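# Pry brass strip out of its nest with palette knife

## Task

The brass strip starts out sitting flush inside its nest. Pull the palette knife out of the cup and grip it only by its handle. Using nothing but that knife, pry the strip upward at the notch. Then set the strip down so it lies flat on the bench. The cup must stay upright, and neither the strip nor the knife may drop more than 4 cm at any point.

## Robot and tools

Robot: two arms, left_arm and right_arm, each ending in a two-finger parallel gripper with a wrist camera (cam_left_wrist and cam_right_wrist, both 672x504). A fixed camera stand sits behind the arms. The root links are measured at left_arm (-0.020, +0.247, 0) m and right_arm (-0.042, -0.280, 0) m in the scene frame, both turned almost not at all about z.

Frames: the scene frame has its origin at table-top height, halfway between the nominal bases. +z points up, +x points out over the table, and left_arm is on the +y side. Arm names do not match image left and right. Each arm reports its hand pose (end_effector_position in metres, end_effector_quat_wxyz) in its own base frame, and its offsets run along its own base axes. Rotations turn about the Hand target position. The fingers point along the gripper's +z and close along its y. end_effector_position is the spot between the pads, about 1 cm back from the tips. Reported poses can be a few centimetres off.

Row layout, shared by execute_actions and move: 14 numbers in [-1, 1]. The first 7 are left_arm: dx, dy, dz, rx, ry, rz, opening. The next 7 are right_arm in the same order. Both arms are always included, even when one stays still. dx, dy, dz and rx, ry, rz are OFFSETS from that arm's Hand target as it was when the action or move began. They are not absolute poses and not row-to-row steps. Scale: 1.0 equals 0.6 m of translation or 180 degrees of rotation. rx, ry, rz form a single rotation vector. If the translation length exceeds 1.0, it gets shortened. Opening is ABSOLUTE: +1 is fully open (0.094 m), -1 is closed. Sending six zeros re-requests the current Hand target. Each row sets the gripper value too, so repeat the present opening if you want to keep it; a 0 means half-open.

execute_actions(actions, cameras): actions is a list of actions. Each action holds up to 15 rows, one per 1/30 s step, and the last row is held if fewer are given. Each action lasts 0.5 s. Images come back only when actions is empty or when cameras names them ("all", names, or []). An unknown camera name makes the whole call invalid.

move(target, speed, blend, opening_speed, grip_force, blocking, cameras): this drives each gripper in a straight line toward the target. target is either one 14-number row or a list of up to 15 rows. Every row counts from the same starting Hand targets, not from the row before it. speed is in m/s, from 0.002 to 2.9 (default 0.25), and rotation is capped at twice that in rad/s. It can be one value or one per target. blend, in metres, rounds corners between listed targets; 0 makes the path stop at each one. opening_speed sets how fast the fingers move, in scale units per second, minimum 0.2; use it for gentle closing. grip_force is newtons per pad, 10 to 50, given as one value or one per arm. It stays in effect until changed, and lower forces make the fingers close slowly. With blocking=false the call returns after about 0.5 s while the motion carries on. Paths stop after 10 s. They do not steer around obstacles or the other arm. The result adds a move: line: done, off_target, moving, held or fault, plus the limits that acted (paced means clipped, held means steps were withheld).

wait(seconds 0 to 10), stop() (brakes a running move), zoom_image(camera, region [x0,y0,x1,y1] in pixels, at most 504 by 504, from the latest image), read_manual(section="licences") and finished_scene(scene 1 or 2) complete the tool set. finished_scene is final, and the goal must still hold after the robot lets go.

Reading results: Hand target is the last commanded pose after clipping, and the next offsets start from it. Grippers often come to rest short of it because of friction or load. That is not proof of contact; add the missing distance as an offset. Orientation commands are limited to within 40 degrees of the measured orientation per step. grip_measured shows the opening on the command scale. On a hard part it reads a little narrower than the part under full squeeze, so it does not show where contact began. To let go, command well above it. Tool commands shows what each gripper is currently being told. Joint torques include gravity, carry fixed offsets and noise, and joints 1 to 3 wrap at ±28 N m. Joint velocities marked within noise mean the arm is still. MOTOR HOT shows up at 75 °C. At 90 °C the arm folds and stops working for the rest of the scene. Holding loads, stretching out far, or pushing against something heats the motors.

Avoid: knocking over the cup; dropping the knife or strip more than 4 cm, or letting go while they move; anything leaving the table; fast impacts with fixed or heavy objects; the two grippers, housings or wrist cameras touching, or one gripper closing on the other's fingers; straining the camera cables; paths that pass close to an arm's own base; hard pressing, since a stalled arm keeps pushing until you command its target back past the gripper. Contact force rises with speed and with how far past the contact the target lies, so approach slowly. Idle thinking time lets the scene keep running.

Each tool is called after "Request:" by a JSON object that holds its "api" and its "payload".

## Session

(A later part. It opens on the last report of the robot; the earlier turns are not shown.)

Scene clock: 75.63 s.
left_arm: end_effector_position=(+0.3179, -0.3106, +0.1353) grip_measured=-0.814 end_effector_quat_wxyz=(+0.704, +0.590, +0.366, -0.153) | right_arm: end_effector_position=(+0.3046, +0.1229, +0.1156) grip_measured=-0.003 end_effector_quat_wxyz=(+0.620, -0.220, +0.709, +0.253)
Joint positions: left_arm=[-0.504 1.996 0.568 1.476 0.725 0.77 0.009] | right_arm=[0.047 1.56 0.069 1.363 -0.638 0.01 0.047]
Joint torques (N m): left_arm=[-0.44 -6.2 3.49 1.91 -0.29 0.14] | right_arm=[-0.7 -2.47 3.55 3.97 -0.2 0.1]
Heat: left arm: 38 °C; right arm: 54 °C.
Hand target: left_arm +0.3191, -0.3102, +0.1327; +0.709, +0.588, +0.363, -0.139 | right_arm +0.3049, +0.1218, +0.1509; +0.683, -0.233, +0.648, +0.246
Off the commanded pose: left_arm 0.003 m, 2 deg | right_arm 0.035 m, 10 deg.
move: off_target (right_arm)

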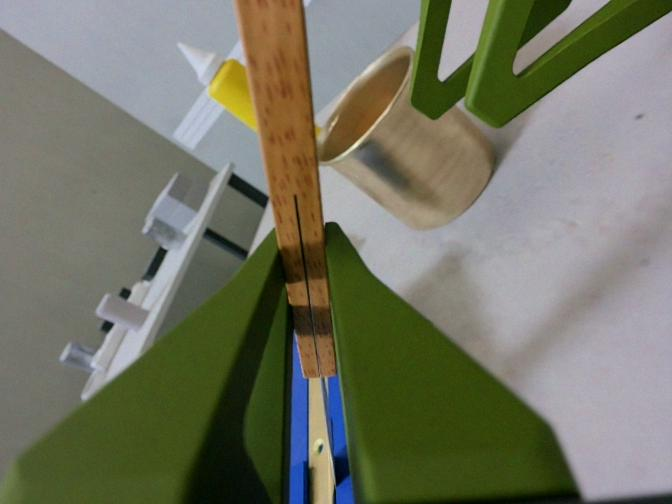

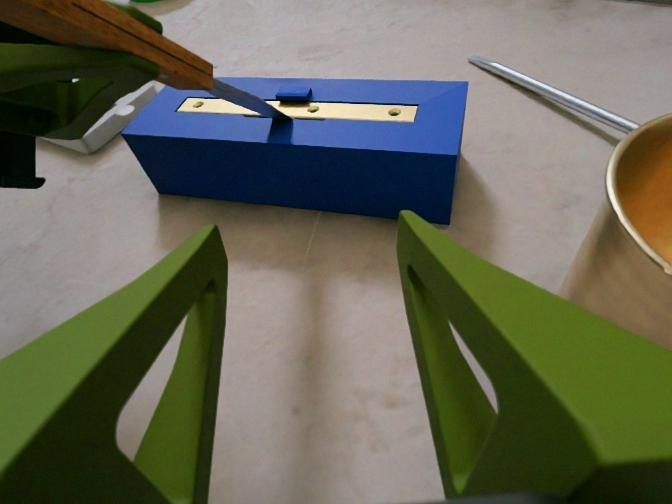

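Request:
{"api": "move", "payload": {"target": [-0.0117, -0.0053, -0.02, 0.0156, -0.0416, 0.002, -1, 0, 0, 0, 0, 0, 0, 0], "speed": 0.05, "cameras": ["all"]}}

Request:
{"api": "zoom_image", "payload": {"camera": "cam_right_wrist", "region": [210, 40, 350, 160]}}

Request:
{"api": "zoom_image", "payload": {"camera": "cam_left_wrist", "region": [280, 370, 390, 504]}}

Scene clock: 77.70 s.
left_arm: end_effector_position=(+0.3074, -0.3171, +0.1228) grip_measured=-0.814 end_effector_quat_wxyz=(+0.703, +0.625, +0.322, -0.111) | right_arm: end_effector_position=(+0.3046, +0.1229, +0.1156) grip_measured=-0.003 end_effector_quat_wxyz=(+0.620, -0.220, +0.709, +0.253)
Joint positions: left_arm=[-0.53 2.017 0.554 1.48 0.722 0.927 0.009] | right_arm=[0.047 1.56 0.069 1.363 -0.638 0.01 0.047]
Joint torques (N m): left_arm=[0.06 -4.83 2.96 2.39 -0.44 0.06] | right_arm=[-0.72 -2.48 3.55 3.97 -0.2 0.1]
Motor temperatures (°C): left_arm=[31 31 37 39 27 31 30] | right_arm=[33 34 33 55 30 28 27]
Heat: left arm: 39 °C; right arm: 55 °C.
Hand target: left_arm +0.3121, -0.3134, +0.1207; +0.717, +0.612, +0.321, -0.089 | right_arm +0.3049, +0.1218, +0.1509; +0.683, -0.233, +0.648, +0.246
Off the commanded pose: left_arm 0.006 m, 3 deg | right_arm 0.035 m, 10 deg.
joint sent to its limit (left arm) — joint 4 (wrist pitch), upper limit. The joint targets still meet the commanded pose.
move: off_target (left_arm, right_arm)

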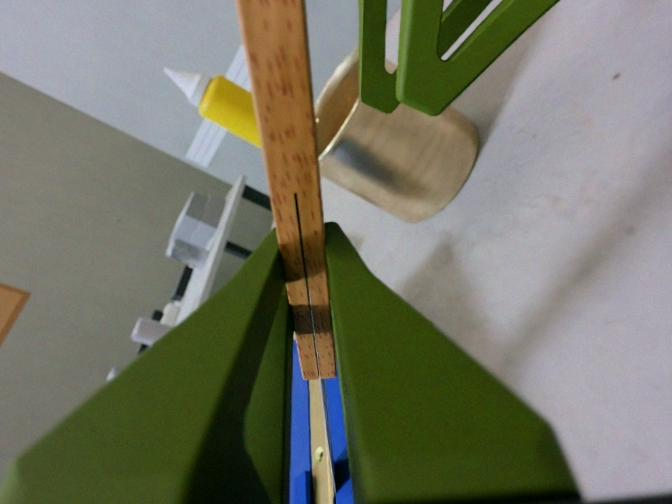

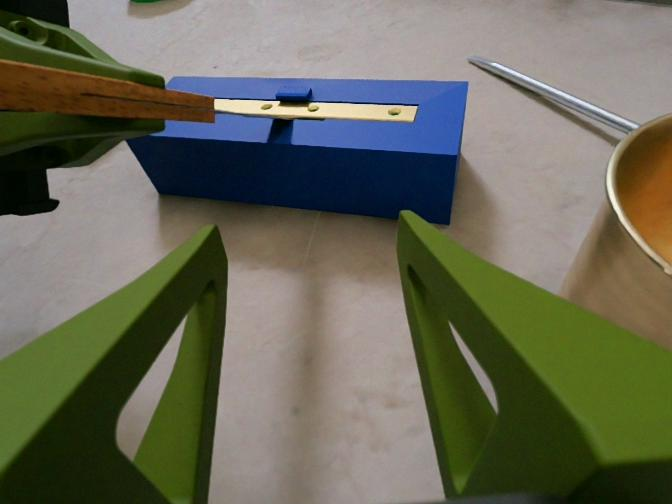

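Scaled by 3.600.

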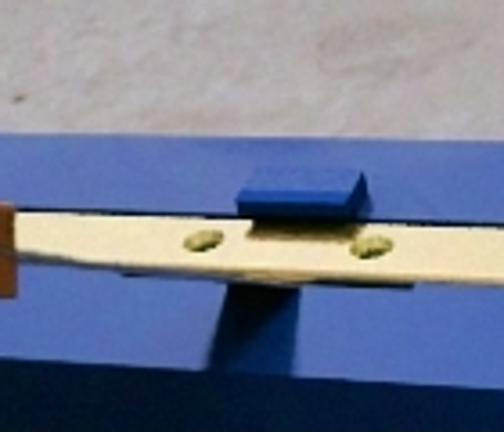

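Scaled by 3.761.

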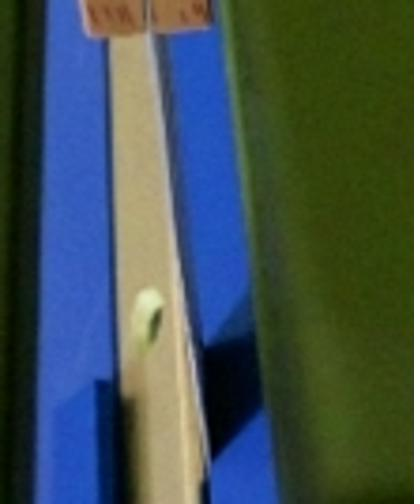

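Request:
{"api": "move", "payload": {"target": [-0.009, -0.0043, -0.0217, 0.0156, -0.0416, 0.002, -1, 0, 0, 0, 0, 0, 0, 0], "speed": 0.05, "cameras": ["all"]}}

Request:
{"api": "zoom_image", "payload": {"camera": "cam_right_wrist", "region": [210, 40, 350, 160]}}

Request:
{"api": "zoom_image", "payload": {"camera": "cam_left_wrist", "region": [280, 370, 390, 504]}}

Scene clock: 79.90 s.
left_arm: end_effector_position=(+0.2976, -0.3214, +0.1084) grip_measured=-0.814 end_effector_quat_wxyz=(+0.697, +0.659, +0.274, -0.067) | right_arm: end_effector_position=(+0.3046, +0.1229, +0.1156) grip_measured=-0.003 end_effector_quat_wxyz=(+0.620, -0.220, +0.709, +0.253)
Joint positions: left_arm=[-0.551 2.042 0.538 1.48 0.722 1.097 0.009] | right_arm=[0.047 1.56 0.069 1.363 -0.638 0.01 0.047]
Joint torques (N m): left_arm=[0.62 -4.92 3 2.41 -0.53 -0.03] | right_arm=[-0.72 -2.47 3.54 3.97 -0.2 0.09]
Motor temperatures (°C): left_arm=[31 31 37 39 27 31 30] | right_arm=[33 34 32 55 30 28 27]
Heat: left arm: 39 °C; right arm: 55 °C.
Hand target: left_arm +0.3067, -0.3159, +0.1077; +0.721, +0.633, +0.278, -0.039 | right_arm +0.3049, +0.1218, +0.1509; +0.683, -0.233, +0.648, +0.246
Off the commanded pose: left_arm 0.011 m, 5 deg | right_arm 0.035 m, 10 deg.
joint sent to its limit (left arm) — joint 4 (wrist pitch), upper limit. The joint targets still meet the commanded pose.
move: off_target (left_arm, right_arm)

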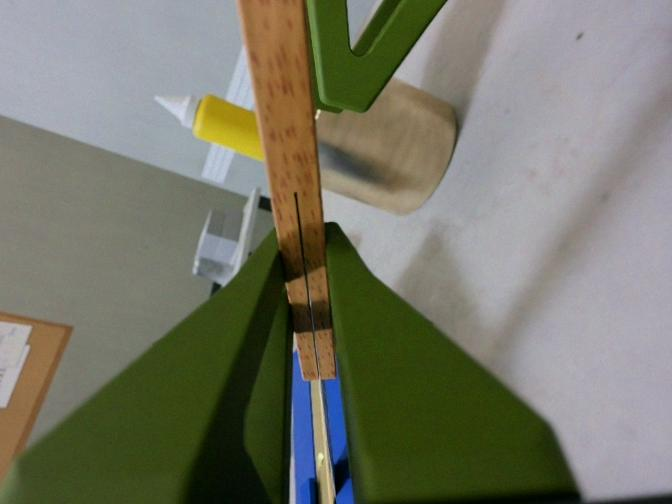

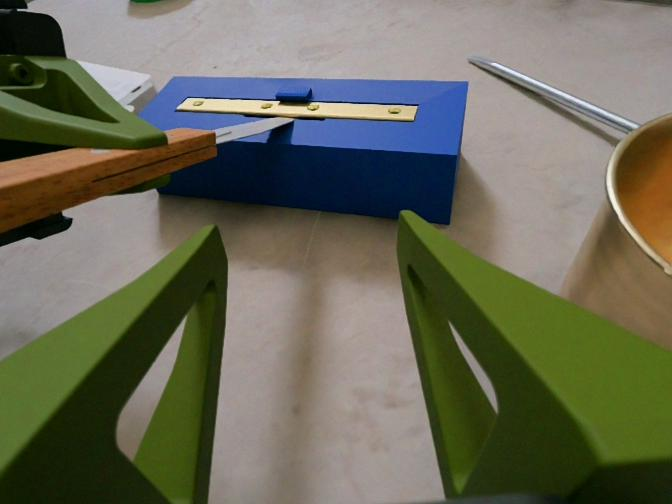

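Scaled by 3.600.

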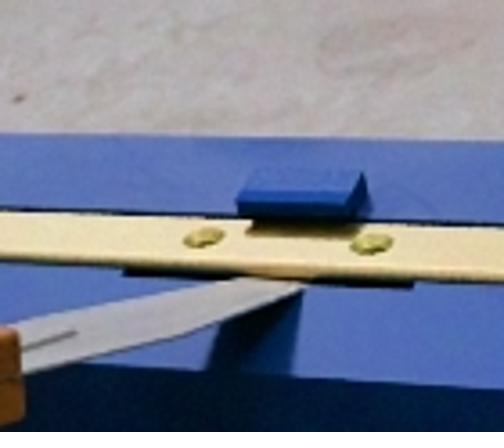

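Scaled by 3.761.

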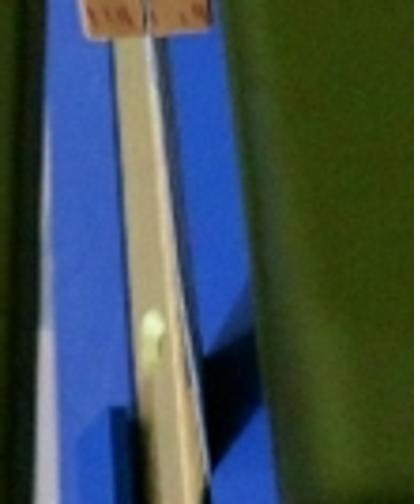

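Request:
{"api": "move", "payload": {"target": [0.0112, 0.0035, -0.005, 0, 0, 0, -1, 0, 0, 0, 0, 0, 0, 0], "speed": 0.04, "cameras": ["all"]}}

Request:
{"api": "zoom_image", "payload": {"camera": "cam_right_wrist", "region": [210, 40, 350, 160]}}

Request:
{"api": "zoom_image", "payload": {"camera": "cam_left_wrist", "region": [280, 370, 390, 504]}}

Scene clock: 81.17 s.
left_arm: end_effector_position=(+0.2962, -0.3223, +0.1054) grip_measured=-0.815 end_effector_quat_wxyz=(+0.696, +0.664, +0.265, -0.064) | right_arm: end_effector_position=(+0.3046, +0.1229, +0.1156) grip_measured=-0.003 end_effector_quat_wxyz=(+0.620, -0.220, +0.709, +0.253)
Joint positions: left_arm=[-0.551 2.052 0.541 1.481 0.733 1.12 0.009] | right_arm=[0.047 1.56 0.069 1.363 -0.638 0.01 0.047]
Joint torques (N m): left_arm=[2.35 -4.25 4.16 2.4 -0.46 -0.19] | right_arm=[-0.7 -2.51 3.55 3.97 -0.2 0.1]
Motor temperatures (°C): left_arm=[31 31 37 39 27 31 30] | right_arm=[33 34 32 55 30 28 27]
Heat: left arm: 39 °C; right arm: 55 °C.
Hand target: left_arm +0.3134, -0.3138, +0.1047; +0.721, +0.633, +0.278, -0.039 | right_arm +0.3049, +0.1218, +0.1509; +0.683, -0.233, +0.648, +0.246
Off the commanded pose: left_arm 0.019 m, 6 deg | right_arm 0.035 m, 10 deg.
joint sent to its limit (left arm) — joint 4 (wrist pitch), upper limit. The joint targets still meet the commanded pose.
move: off_target (left_arm, right_arm)

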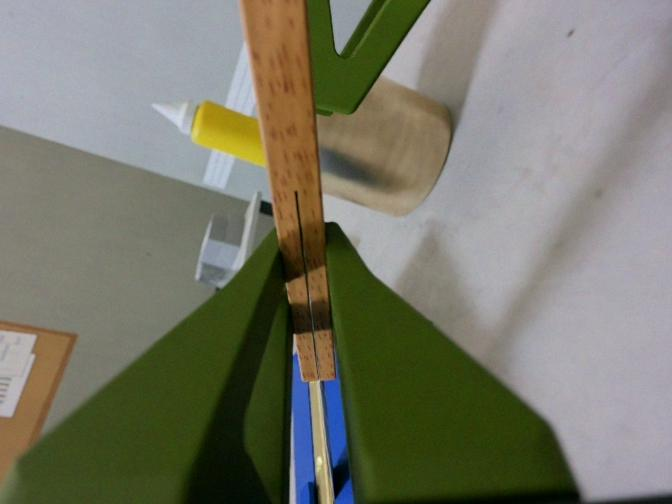

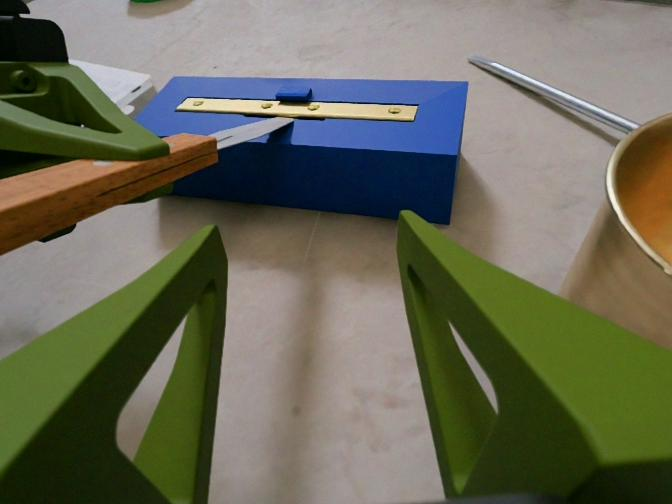

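Scaled by 3.600.

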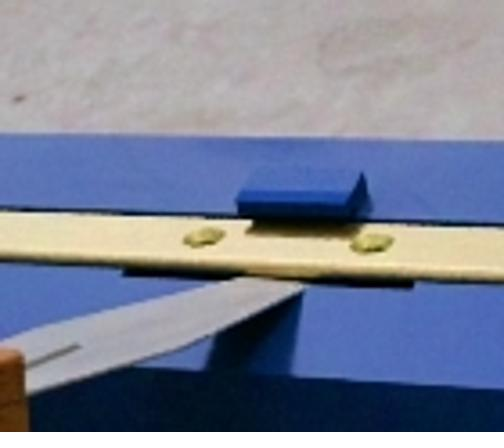

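Scaled by 3.761.

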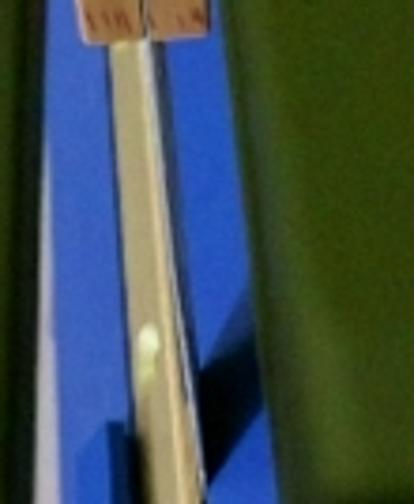

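Request:
{"api": "move", "payload": {"target": [-0.0237, -0.0125, 0.0172, 0, 0, 0, -1, 0, 0, 0, 0, 0, 0, 0], "speed": 0.04, "cameras": ["all"]}}

Request:
{"api": "zoom_image", "payload": {"camera": "cam_right_wrist", "region": [210, 40, 350, 160]}}

Request:
{"api": "zoom_image", "payload": {"camera": "cam_left_wrist", "region": [280, 370, 390, 504]}}

Scene clock: 85.20 s.
left_arm: end_effector_position=(+0.2968, -0.3257, +0.1056) grip_measured=-0.815 end_effector_quat_wxyz=(+0.696, +0.661, +0.275, -0.053) | right_arm: end_effector_position=(+0.3046, +0.1229, +0.1156) grip_measured=-0.003 end_effector_quat_wxyz=(+0.620, -0.220, +0.709, +0.253)
Joint positions: left_arm=[-0.575 2.047 0.535 1.481 0.677 1.12 0.009] | right_arm=[0.047 1.56 0.069 1.363 -0.638 0.01 0.047]
Joint torques (N m): left_arm=[-0.01 -7.28 2.18 2.42 -0.41 -0.29] | right_arm=[-0.7 -2.47 3.52 3.97 -0.21 0.1]
Motor temperatures (°C): left_arm=[31 31 37 40 27 31 30] | right_arm=[33 34 32 56 30 28 27]
Heat: left arm: 40 °C; right arm: 56 °C.
Hand target: left_arm +0.2991, -0.3213, +0.1149; +0.721, +0.633, +0.278, -0.039 | right_arm +0.3049, +0.1218, +0.1509; +0.683, -0.233, +0.648, +0.246
Off the commanded pose: left_arm 0.011 m, 5 deg | right_arm 0.035 m, 10 deg.
joint sent to its limit (left arm) — joint 4 (wrist pitch), upper limit. The joint targets still meet the commanded pose.
move: off_target (left_arm, right_arm)

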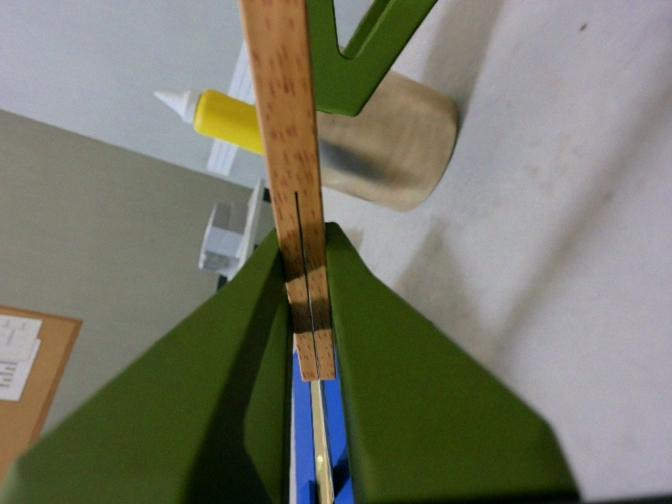

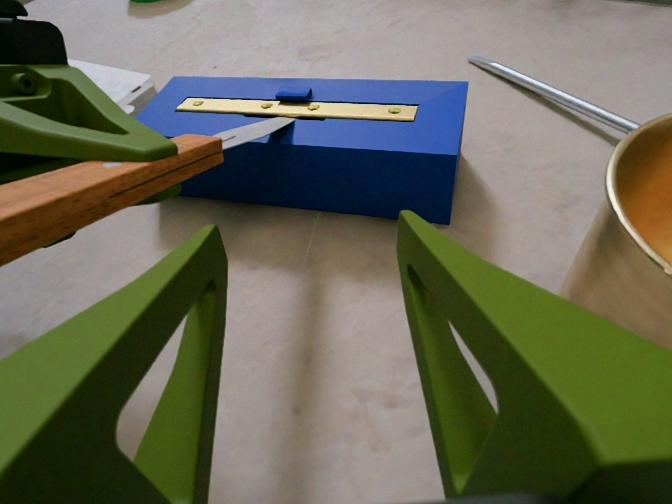

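Scaled by 3.600.

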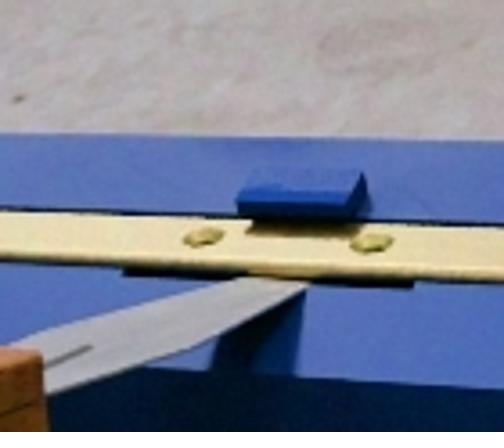

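Scaled by 3.761.

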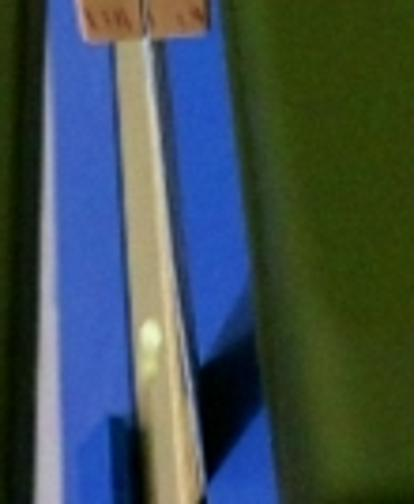

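Request:
{"api": "move", "payload": {"target": [0.003, 0.003, 0.0167, 0, 0, 0, -1, 0, 0, 0, 0, 0, 0, 0], "speed": 0.03, "cameras": ["all"]}}

Request:
{"api": "zoom_image", "payload": {"camera": "cam_right_wrist", "region": [210, 40, 350, 160]}}

Request:
{"api": "zoom_image", "payload": {"camera": "cam_left_wrist", "region": [280, 370, 390, 504]}}

Scene clock: 86.13 s.
left_arm: end_effector_position=(+0.2979, -0.3254, +0.1085) grip_measured=-0.815 end_effector_quat_wxyz=(+0.698, +0.656, +0.282, -0.057) | right_arm: end_effector_position=(+0.3046, +0.1229, +0.1156) grip_measured=-0.003 end_effector_quat_wxyz=(+0.620, -0.220, +0.709, +0.253)
Joint positions: left_arm=[-0.575 2.04 0.535 1.481 0.67 1.099 0.009] | right_arm=[0.047 1.56 0.069 1.363 -0.638 0.01 0.047]
Joint torques (N m): left_arm=[0.58 -8.44 2.29 2.42 -0.3 -0.22] | right_arm=[-0.7 -2.47 3.54 3.97 -0.19 0.1]
Motor temperatures (°C): left_arm=[31 31 37 40 27 31 30] | right_arm=[33 34 32 57 30 28 27]
Heat: left arm: 40 °C; right arm: 57 °C.
Hand target: left_arm +0.3009, -0.3195, +0.1249; +0.721, +0.633, +0.278, -0.039 | right_arm +0.3049, +0.1218, +0.1509; +0.683, -0.233, +0.648, +0.246
Off the commanded pose: left_arm 0.018 m, 4 deg | right_arm 0.035 m, 10 deg.
joint sent to its limit (left arm) — joint 4 (wrist pitch), upper limit. The joint targets still meet the commanded pose.
move: off_target (left_arm, right_arm)

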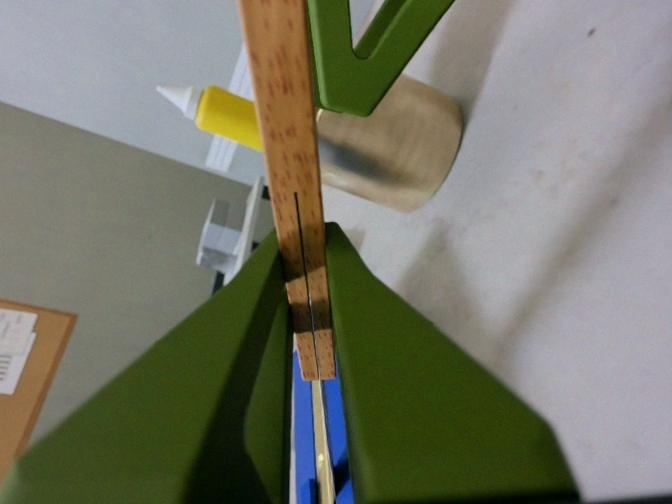

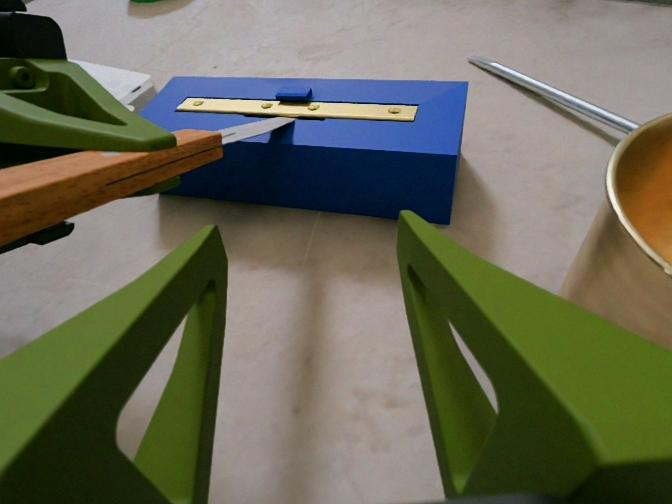

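Scaled by 3.600.

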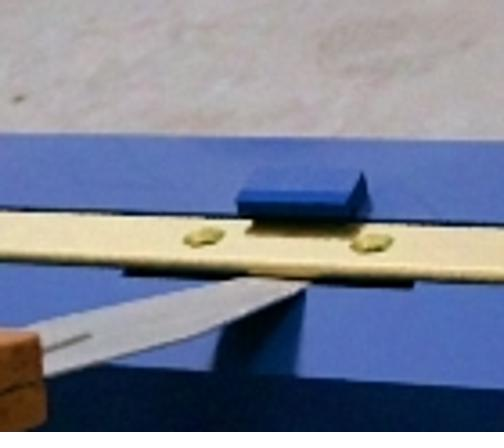

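Scaled by 3.761.

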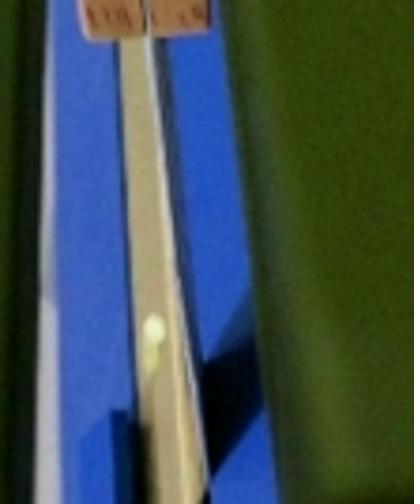

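Request:
{"api": "move", "payload": {"target": [0.0, 0.0, 0.0167, 0, 0, 0, -1, 0, 0, 0, 0, 0, 0, 0], "speed": 0.03}}

Request:
{"api": "execute_actions", "payload": {"actions": [], "cameras": ["cam_right_wrist"]}}

Request:
{"api": "zoom_image", "payload": {"camera": "cam_right_wrist", "region": [210, 40, 350, 160]}}

Scene clock: 87.20 s.
left_arm: end_effector_position=(+0.2987, -0.3230, +0.1181) grip_measured=-0.815 end_effector_quat_wxyz=(+0.704, +0.647, +0.288, -0.054) | right_arm: end_effector_position=(+0.3046, +0.1229, +0.1156) grip_measured=-0.003 end_effector_quat_wxyz=(+0.620, -0.220, +0.709, +0.253)
Joint positions: left_arm=[-0.575 2.007 0.524 1.479 0.653 1.078 0.009] | right_arm=[0.047 1.56 0.069 1.363 -0.638 0.01 0.047]
Joint torques (N m): left_arm=[0.51 -9.24 3.18 2.08 -0.16 -0.09] | right_arm=[-0.72 -2.48 3.54 3.97 -0.2 0.11]
Motor temperatures (°C): left_arm=[31 31 36 40 27 31 30] | right_arm=[33 34 32 57 30 28 27]
Heat: left arm: 40 °C; right arm: 57 °C.
Hand target: left_arm +0.3009, -0.3195, +0.1351; +0.722, +0.633, +0.278, -0.039 | right_arm +0.3049, +0.1218, +0.1509; +0.683, -0.233, +0.648, +0.246
Off the commanded pose: left_arm 0.017 m, 3 deg | right_arm 0.035 m, 10 deg.
move: off_target (left_arm, right_arm)

Scene clock: 87.20 s.
left_arm: end_effector_position=(+0.2987, -0.3230, +0.1181) grip_measured=-0.815 end_effector_quat_wxyz=(+0.704, +0.647, +0.288, -0.054) | right_arm: end_effector_position=(+0.3046, +0.1229, +0.1156) grip_measured=-0.003 end_effector_quat_wxyz=(+0.620, -0.220, +0.709, +0.253)
Joint positions: left_arm=[-0.575 2.007 0.524 1.479 0.653 1.078 0.009] | right_arm=[0.047 1.56 0.069 1.363 -0.638 0.01 0.047]
Joint velocities: within noise
Joint torques (N m): left_arm=[0.51 -9.24 3.18 2.08 -0.16 -0.09] | right_arm=[-0.72 -2.48 3.54 3.97 -0.2 0.11]
Motor temperatures (°C): left_arm=[31 31 36 40 27 31 30] | right_arm=[33 34 32 57 30 28 27]
Heat: left arm: 40 °C; right arm: 57 °C.
Hand target: left_arm +0.3009, -0.3195, +0.1351; +0.722, +0.633, +0.278, -0.039 | right_arm +0.3049, +0.1218, +0.1509; +0.683, -0.233, +0.648, +0.246
Tool commands: left_gripper/opening=-1.0 right_gripper/opening=+0.0
Off the commanded pose: left_arm 0.017 m, 3 deg | right_arm 0.035 m, 10 deg.
Images, in order (width x height): cam_right_wrist 672x504.

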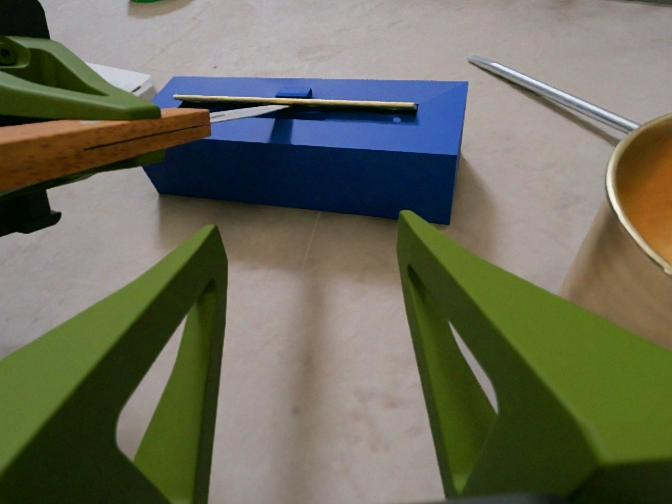

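Scaled by 3.600.

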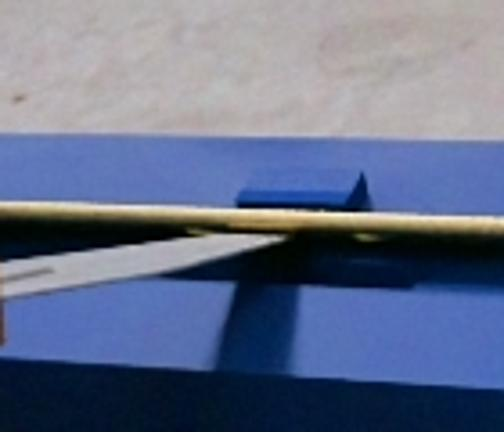

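Request:
{"api": "move", "payload": {"target": [0.005, 0.002, 0.01, 0, 0, 0, -1, 0, 0, 0, 0, 0, 0, 0], "speed": 0.03, "cameras": ["all"]}}

Request:
{"api": "zoom_image", "payload": {"camera": "cam_right_wrist", "region": [210, 40, 350, 160]}}

Request:
{"api": "zoom_image", "payload": {"camera": "cam_left_wrist", "region": [280, 370, 390, 504]}}

Scene clock: 89.27 s.
left_arm: end_effector_position=(+0.3010, -0.3207, +0.1294) grip_measured=-0.815 end_effector_quat_wxyz=(+0.712, +0.641, +0.283, -0.047) | right_arm: end_effector_position=(+0.3046, +0.1229, +0.1156) grip_measured=-0.003 end_effector_quat_wxyz=(+0.620, -0.220, +0.709, +0.253)
Joint positions: left_arm=[-0.567 1.978 0.524 1.477 0.653 1.076 0.009] | right_arm=[0.047 1.56 0.069 1.363 -0.638 0.01 0.047]
Joint torques (N m): left_arm=[0.66 -8.95 3.95 1.74 -0.08 -0.07] | right_arm=[-0.7 -2.48 3.54 3.97 -0.2 0.1]
Motor temperatures (°C): left_arm=[31 31 36 40 27 31 30] | right_arm=[33 34 32 57 30 28 27]
Heat: left arm: 40 °C; right arm: 57 °C.
Hand target: left_arm +0.3039, -0.3183, +0.1410; +0.721, +0.633, +0.278, -0.039 | right_arm +0.3049, +0.1218, +0.1509; +0.683, -0.233, +0.648, +0.246
Off the commanded pose: left_arm 0.012 m, 2 deg | right_arm 0.035 m, 10 deg.
move: off_target (left_arm, right_arm)

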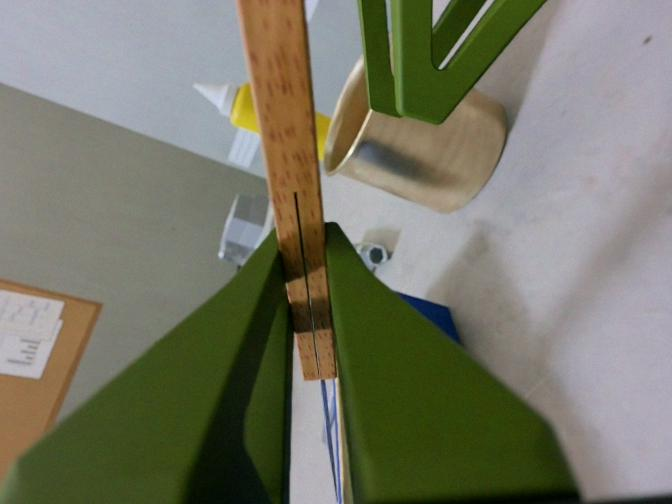

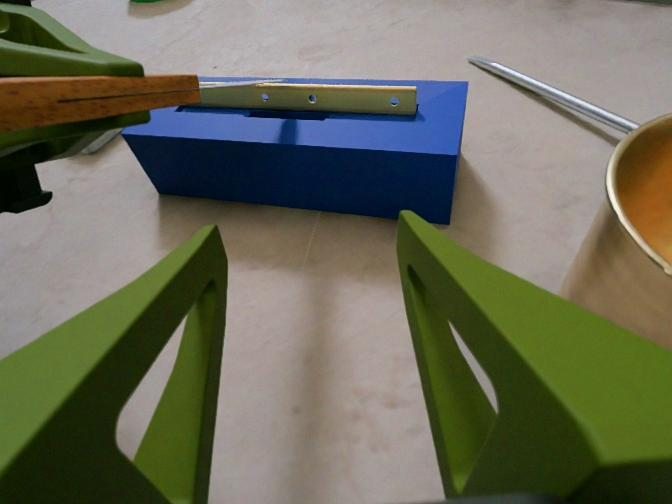

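Scaled by 3.600.

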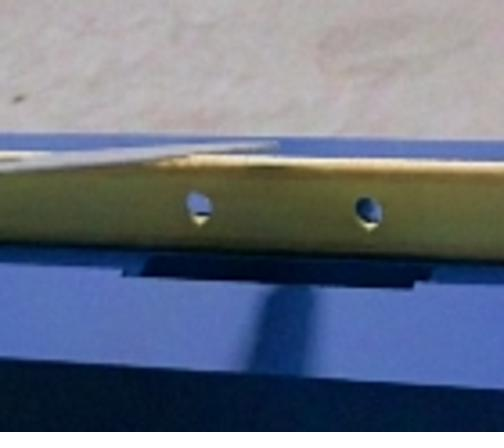

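Scaled by 3.761.

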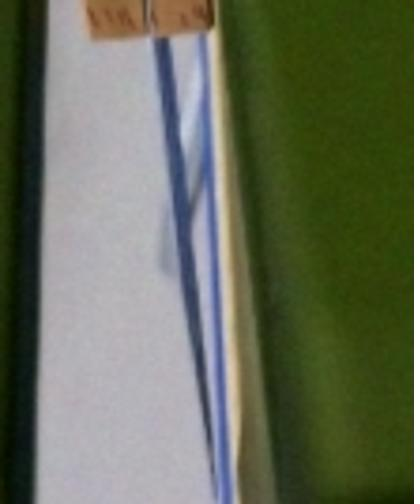

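Request:
{"api": "move", "payload": {"target": [0, 0, 0.02, 0, 0, 0, -1, 0, 0, 0, 0, 0, 0, 0], "speed": 0.04, "cameras": ["all"]}}

Request:
{"api": "zoom_image", "payload": {"camera": "cam_right_wrist", "region": [210, 40, 350, 160]}}

Request:
{"api": "zoom_image", "payload": {"camera": "cam_left_wrist", "region": [280, 370, 390, 504]}}

Scene clock: 91.03 s.
left_arm: end_effector_position=(+0.3004, -0.3202, +0.1439) grip_measured=-0.815 end_effector_quat_wxyz=(+0.716, +0.639, +0.279, -0.044) | right_arm: end_effector_position=(+0.3046, +0.1229, +0.1156) grip_measured=-0.003 end_effector_quat_wxyz=(+0.620, -0.220, +0.709, +0.253)
Joint positions: left_arm=[-0.567 1.918 0.524 1.431 0.653 1.076 0.009] | right_arm=[0.047 1.56 0.069 1.363 -0.638 0.01 0.047]
Joint torques (N m): left_arm=[0.65 -8.72 4.57 1.56 -0.1 -0.07] | right_arm=[-0.72 -2.47 3.52 3.97 -0.2 0.1]
Motor temperatures (°C): left_arm=[31 31 37 40 27 31 30] | right_arm=[33 34 32 58 30 28 27]
Heat: left arm: 40 °C; right arm: 58 °C.
Hand target: left_arm +0.3039, -0.3183, +0.1530; +0.721, +0.633, +0.278, -0.039 | right_arm +0.3049, +0.1218, +0.1509; +0.683, -0.233, +0.648, +0.246
Off the commanded pose: left_arm 0.010 m, 1 deg | right_arm 0.035 m, 10 deg.
move: off_target (right_arm)

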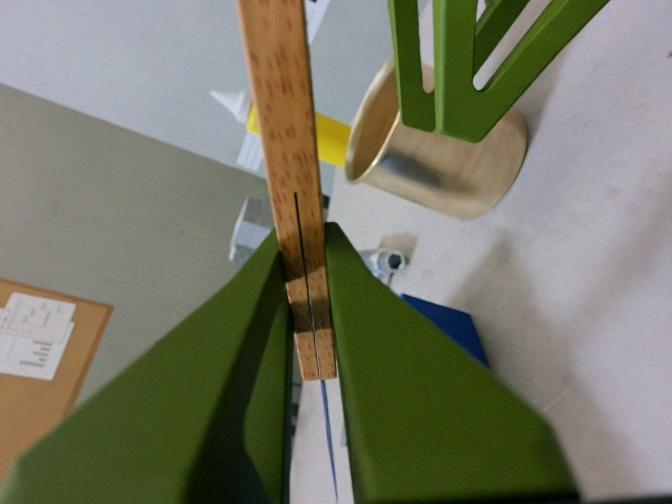

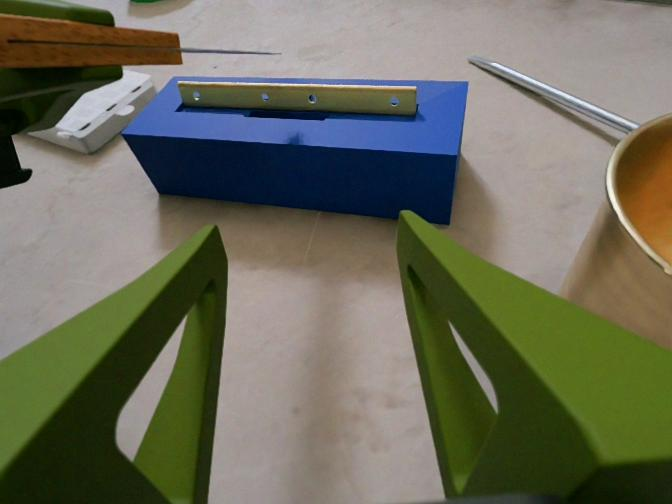

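Scaled by 3.600.

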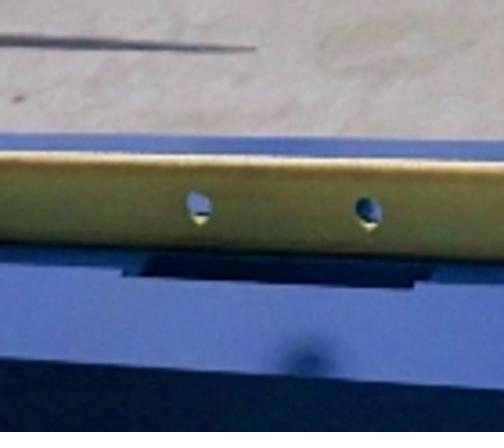

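Scaled by 3.761.

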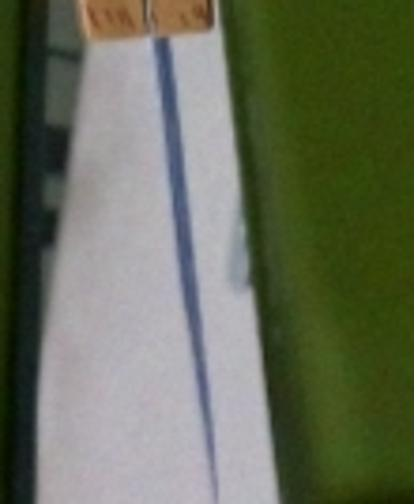

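Request:
{"api": "move", "payload": {"target": [[-0.06, 0.05, 0.07, 0.08, 0.012, 0.005, -1, 0, 0, 0, 0, 0, 0, 0], [-0.1732, 0.2855, -0.0383, 0.3624, 0.0534, 0.0203, -1, 0, 0, 0, 0, 0, 0, 0]], "speed": 0.2, "blend": [0.03, 0], "cameras": ["all"]}}

Scene clock: 96.40 s.
left_arm: end_effector_position=(+0.1996, -0.1449, +0.1184) grip_measured=-0.815 end_effector_quat_wxyz=(+0.236, +0.907, +0.338, +0.082) | right_arm: end_effector_position=(+0.3046, +0.1229, +0.1156) grip_measured=-0.003 end_effector_quat_wxyz=(+0.620, -0.220, +0.709, +0.253)
Joint positions: left_arm=[-0.501 1.01 0.757 -0.844 0.18 1.883 0.009] | right_arm=[0.047 1.56 0.069 1.363 -0.638 0.01 0.047]
Joint torques (N m): left_arm=[-0.68 -2.91 9.06 0.82 0.04 0.04] | right_arm=[-0.69 -2.47 3.55 3.97 -0.2 0.1]
Motor temperatures (°C): left_arm=[31 32 37 40 27 31 31] | right_arm=[33 34 32 59 30 28 27]
Heat: left arm: 40 °C; right arm: 59 °C.
Hand target: left_arm +0.1999, -0.1471, +0.1300; +0.243, +0.908, +0.330, +0.089 | right_arm +0.3049, +0.1218, +0.1509; +0.683, -0.233, +0.648, +0.246
Off the commanded pose: left_arm 0.012 m, 1 deg | right_arm 0.035 m, 10 deg.
move: off_target (left_arm, right_arm)

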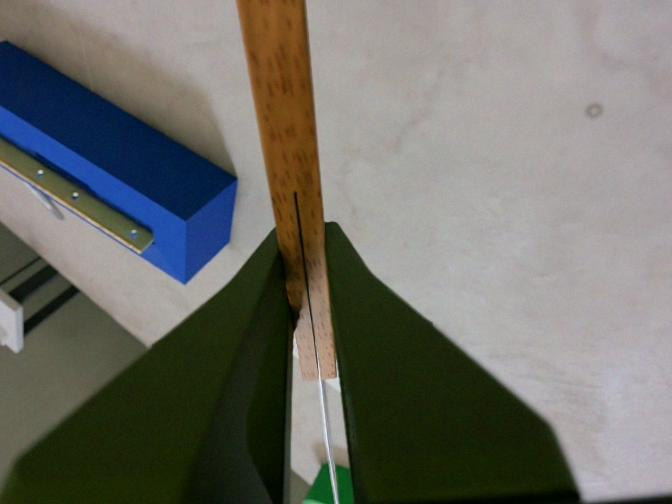

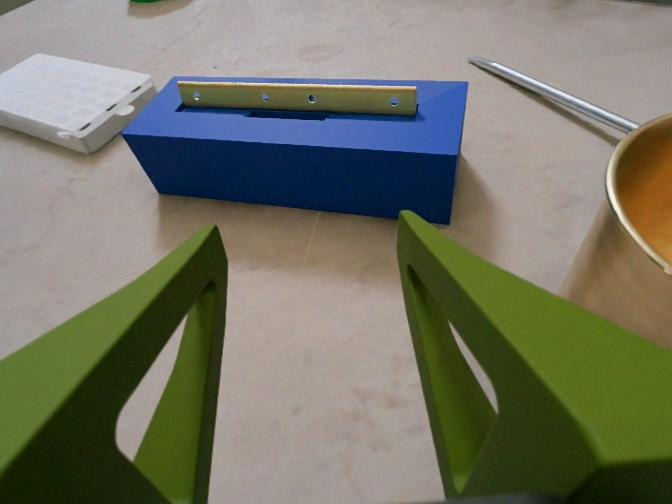

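Request:
{"api": "zoom_image", "payload": {"camera": "cam_left_wrist", "region": [220, 254, 440, 504]}}

Scaled by 2.016.

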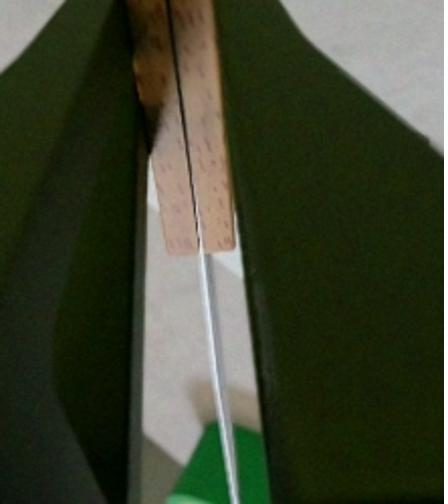

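Request:
{"api": "move", "payload": {"target": [[-0.02, 0, -0.04, 0, 0, 0, -1, -0.008, -0.036, 0.248, -0.052, 0.0135, 0.028, 0], [-0.0417, 0, -0.09, 0, 0, 0, -1, 0.092, 0.047, 0.298, -0.286, 0.074, 0.1526, 0], [-0.0417, 0, -0.1417, 0, 0, 0, -1, 0.185, 0.129, 0.0985, -0.5204, 0.135, 0.2774, 0]], "speed": 0.2, "blend": [0.04, 0.04, 0], "cameras": ["all"]}}

Scene clock: 103.40 s.
left_arm: end_effector_position=(+0.1773, -0.1467, +0.0486) grip_measured=-0.815 end_effector_quat_wxyz=(+0.245, +0.908, +0.329, +0.092) | right_arm: end_effector_position=(+0.4156, +0.1983, +0.2074) grip_measured=-0.003 end_effector_quat_wxyz=(-0.117, +0.800, -0.586, +0.059)
Joint positions: left_arm=[-0.587 0.936 0.433 -0.555 0.138 1.824 0.009] | right_arm=[0.44 2.178 2.408 -1.538 -0.009 -1.437 0.047]
Joint torques (N m): left_arm=[-0.7 -1.1 5.94 1.19 0.02 -0.11] | right_arm=[0.35 -9.16 9.46 0.73 0.04 -0.05]
Motor temperatures (°C): left_arm=[31 31 37 39 27 31 31] | right_arm=[33 34 33 55 30 28 27]
Heat: left arm: 39 °C; right arm: 55 °C.
Hand target: left_arm +0.1750, -0.1471, +0.0450; +0.243, +0.908, +0.330, +0.089 | right_arm +0.4158, +0.1992, +0.2099; -0.024, +0.810, -0.585, +0.013
Off the commanded pose: left_arm 0.004 m, 0 deg | right_arm 0.003 m, 12 deg.
joint sent to its limit (right arm) — joint 4 (wrist pitch), lower limit. The joint targets are off in orientation, not in position.
move: off_target (right_arm)

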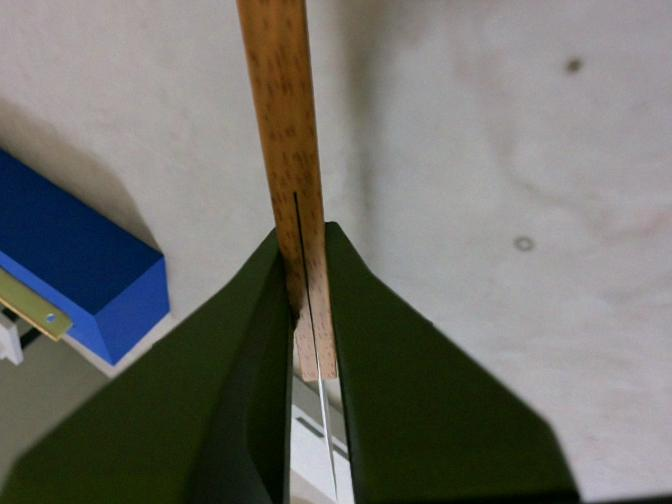

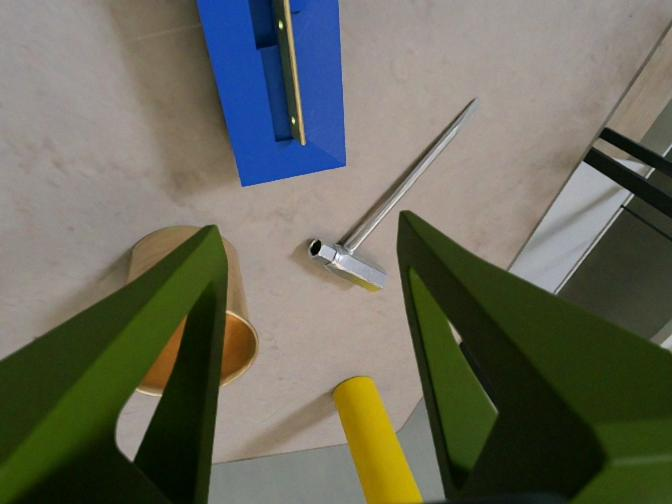

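Request:
{"api": "move", "payload": {"target": [0, 0, -0.045, 0, 0, 0, -1, 0, 0, 0, 0, 0, 0, 0], "speed": 0.04}}

Scene clock: 104.90 s.
left_arm: end_effector_position=(+0.1774, -0.1466, +0.0211) grip_measured=-0.815 end_effector_quat_wxyz=(+0.244, +0.908, +0.329, +0.092) | right_arm: end_effector_position=(+0.4157, +0.1981, +0.2074) grip_measured=-0.003 end_effector_quat_wxyz=(-0.117, +0.800, -0.586, +0.059)
Joint positions: left_arm=[-0.587 0.997 0.34 -0.403 0.138 1.824 0.009] | right_arm=[0.44 2.178 2.408 -1.538 -0.007 -1.437 0.047]
Joint torques (N m): left_arm=[-0.68 -1.26 5.75 1.18 0.03 -0.11] | right_arm=[0.38 -9.16 9.46 0.74 0.07 -0.07]
Motor temperatures (°C): left_arm=[31 31 37 39 27 31 31] | right_arm=[33 34 33 55 30 28 27]
Heat: left arm: 39 °C; right arm: 55 °C.
Hand target: left_arm +0.1749, -0.1471, +0.0180; +0.243, +0.908, +0.330, +0.089 | right_arm +0.4159, +0.1991, +0.2099; -0.024, +0.810, -0.585, +0.013
Off the commanded pose: left_arm 0.004 m, 0 deg | right_arm 0.003 m, 12 deg.
joint sent to its limit (right arm) — joint 4 (wrist pitch), lower limit. The joint targets are off in orientation, not in position.
move: off_target (right_arm)

Request:
{"api": "move", "payload": {"target": [0, 0, -0.02, 0, 0, 0, -1, 0, 0, 0, 0, 0, 0, 0], "speed": 0.03, "cameras": ["all"]}}

Scene clock: 106.00 s.
left_arm: end_effector_position=(+0.1810, -0.1494, +0.0138) grip_measured=-0.815 end_effector_quat_wxyz=(+0.252, +0.905, +0.328, +0.096) | right_arm: end_effector_position=(+0.4157, +0.1981, +0.2074) grip_measured=-0.003 end_effector_quat_wxyz=(-0.117, +0.800, -0.586, +0.059)
Joint positions: left_arm=[-0.587 1.029 0.31 -0.321 0.139 1.82 0.009] | right_arm=[0.44 2.178 2.408 -1.538 -0.007 -1.437 0.047]
Joint torques (N m): left_arm=[-0.66 -1.02 5.12 1.14 0.01 -0.08] | right_arm=[0.35 -9.17 9.47 0.73 0.07 -0.07]
Heat: left arm: 39 °C; right arm: 54 °C.
Hand target: left_arm +0.1750, -0.1471, +0.0061; +0.243, +0.908, +0.330, +0.089 | right_arm +0.4159, +0.1991, +0.2099; -0.024, +0.810, -0.585, +0.013
Off the commanded pose: left_arm 0.010 m, 1 deg | right_arm 0.003 m, 12 deg.
joint sent to its limit (right arm) — joint 4 (wrist pitch), lower limit. The joint targets are off in orientation, not in position.
move: off_target (right_arm)

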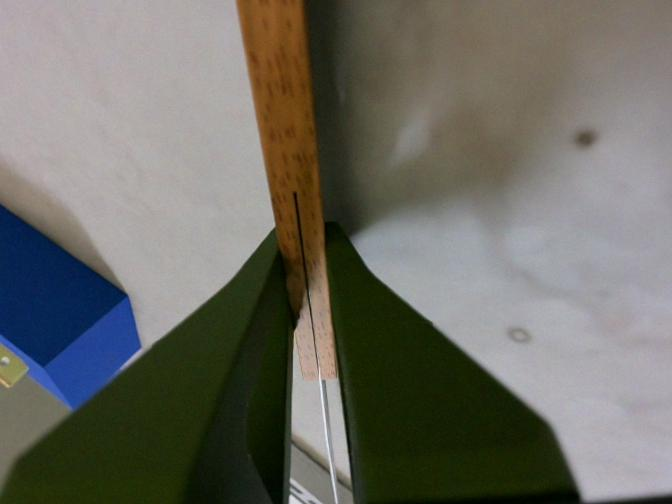

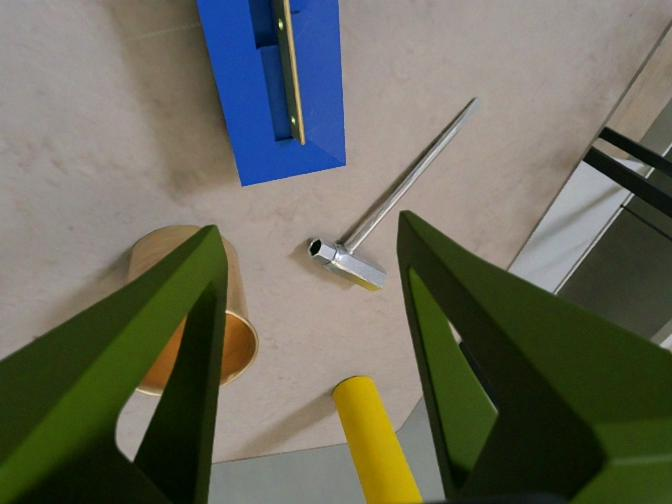

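Request:
{"api": "move", "payload": {"target": [0, 0, 0, 0, 0, 0, -0.55, 0, 0, 0, 0, 0, 0, 0], "opening_speed": 0.4, "speed": 0.03, "cameras": ["cam_left_wrist"]}}

Scene clock: 108.37 s.
left_arm: end_effector_position=(+0.1828, -0.1506, +0.0138) grip_measured=-0.551 end_effector_quat_wxyz=(+0.256, +0.904, +0.327, +0.100) | right_arm: end_effector_position=(+0.4157, +0.1981, +0.2074) grip_measured=-0.003 end_effector_quat_wxyz=(-0.117, +0.800, -0.586, +0.059)
Joint positions: left_arm=[-0.588 1.033 0.306 -0.302 0.139 1.82 0.021] | right_arm=[0.44 2.178 2.408 -1.538 -0.007 -1.437 0.047]
Joint torques (N m): left_arm=[-0.57 -1.2 5.37 1 0.02 -0.08] | right_arm=[0.36 -9.16 9.46 0.73 0.06 -0.07]
Heat: left arm: 39 °C; right arm: 53 °C.
Hand target: left_arm +0.1749, -0.1471, +0.0060; +0.243, +0.908, +0.330, +0.089 | right_arm +0.4159, +0.1991, +0.2099; -0.024, +0.810, -0.585, +0.013
Off the commanded pose: left_arm 0.012 m, 2 deg | right_arm 0.003 m, 12 deg.
joint sent to its limit (right arm) — joint 4 (wrist pitch), lower limit. The joint targets are off in orientation, not in position.
move: off_target (left_arm, right_arm)
Images, in order (width x height): cam_left_wrist 672x504.

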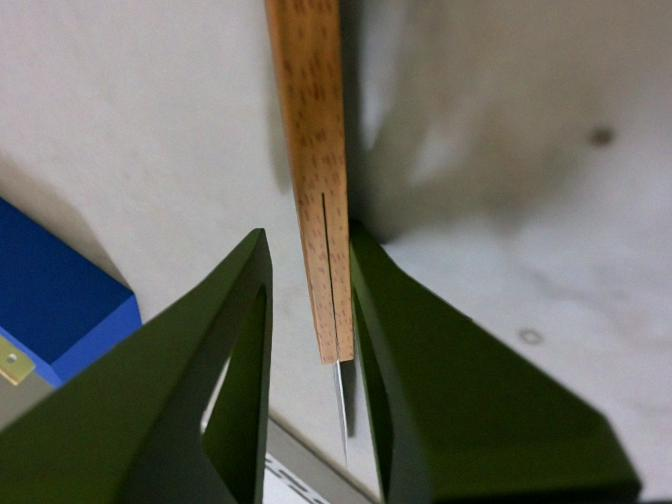

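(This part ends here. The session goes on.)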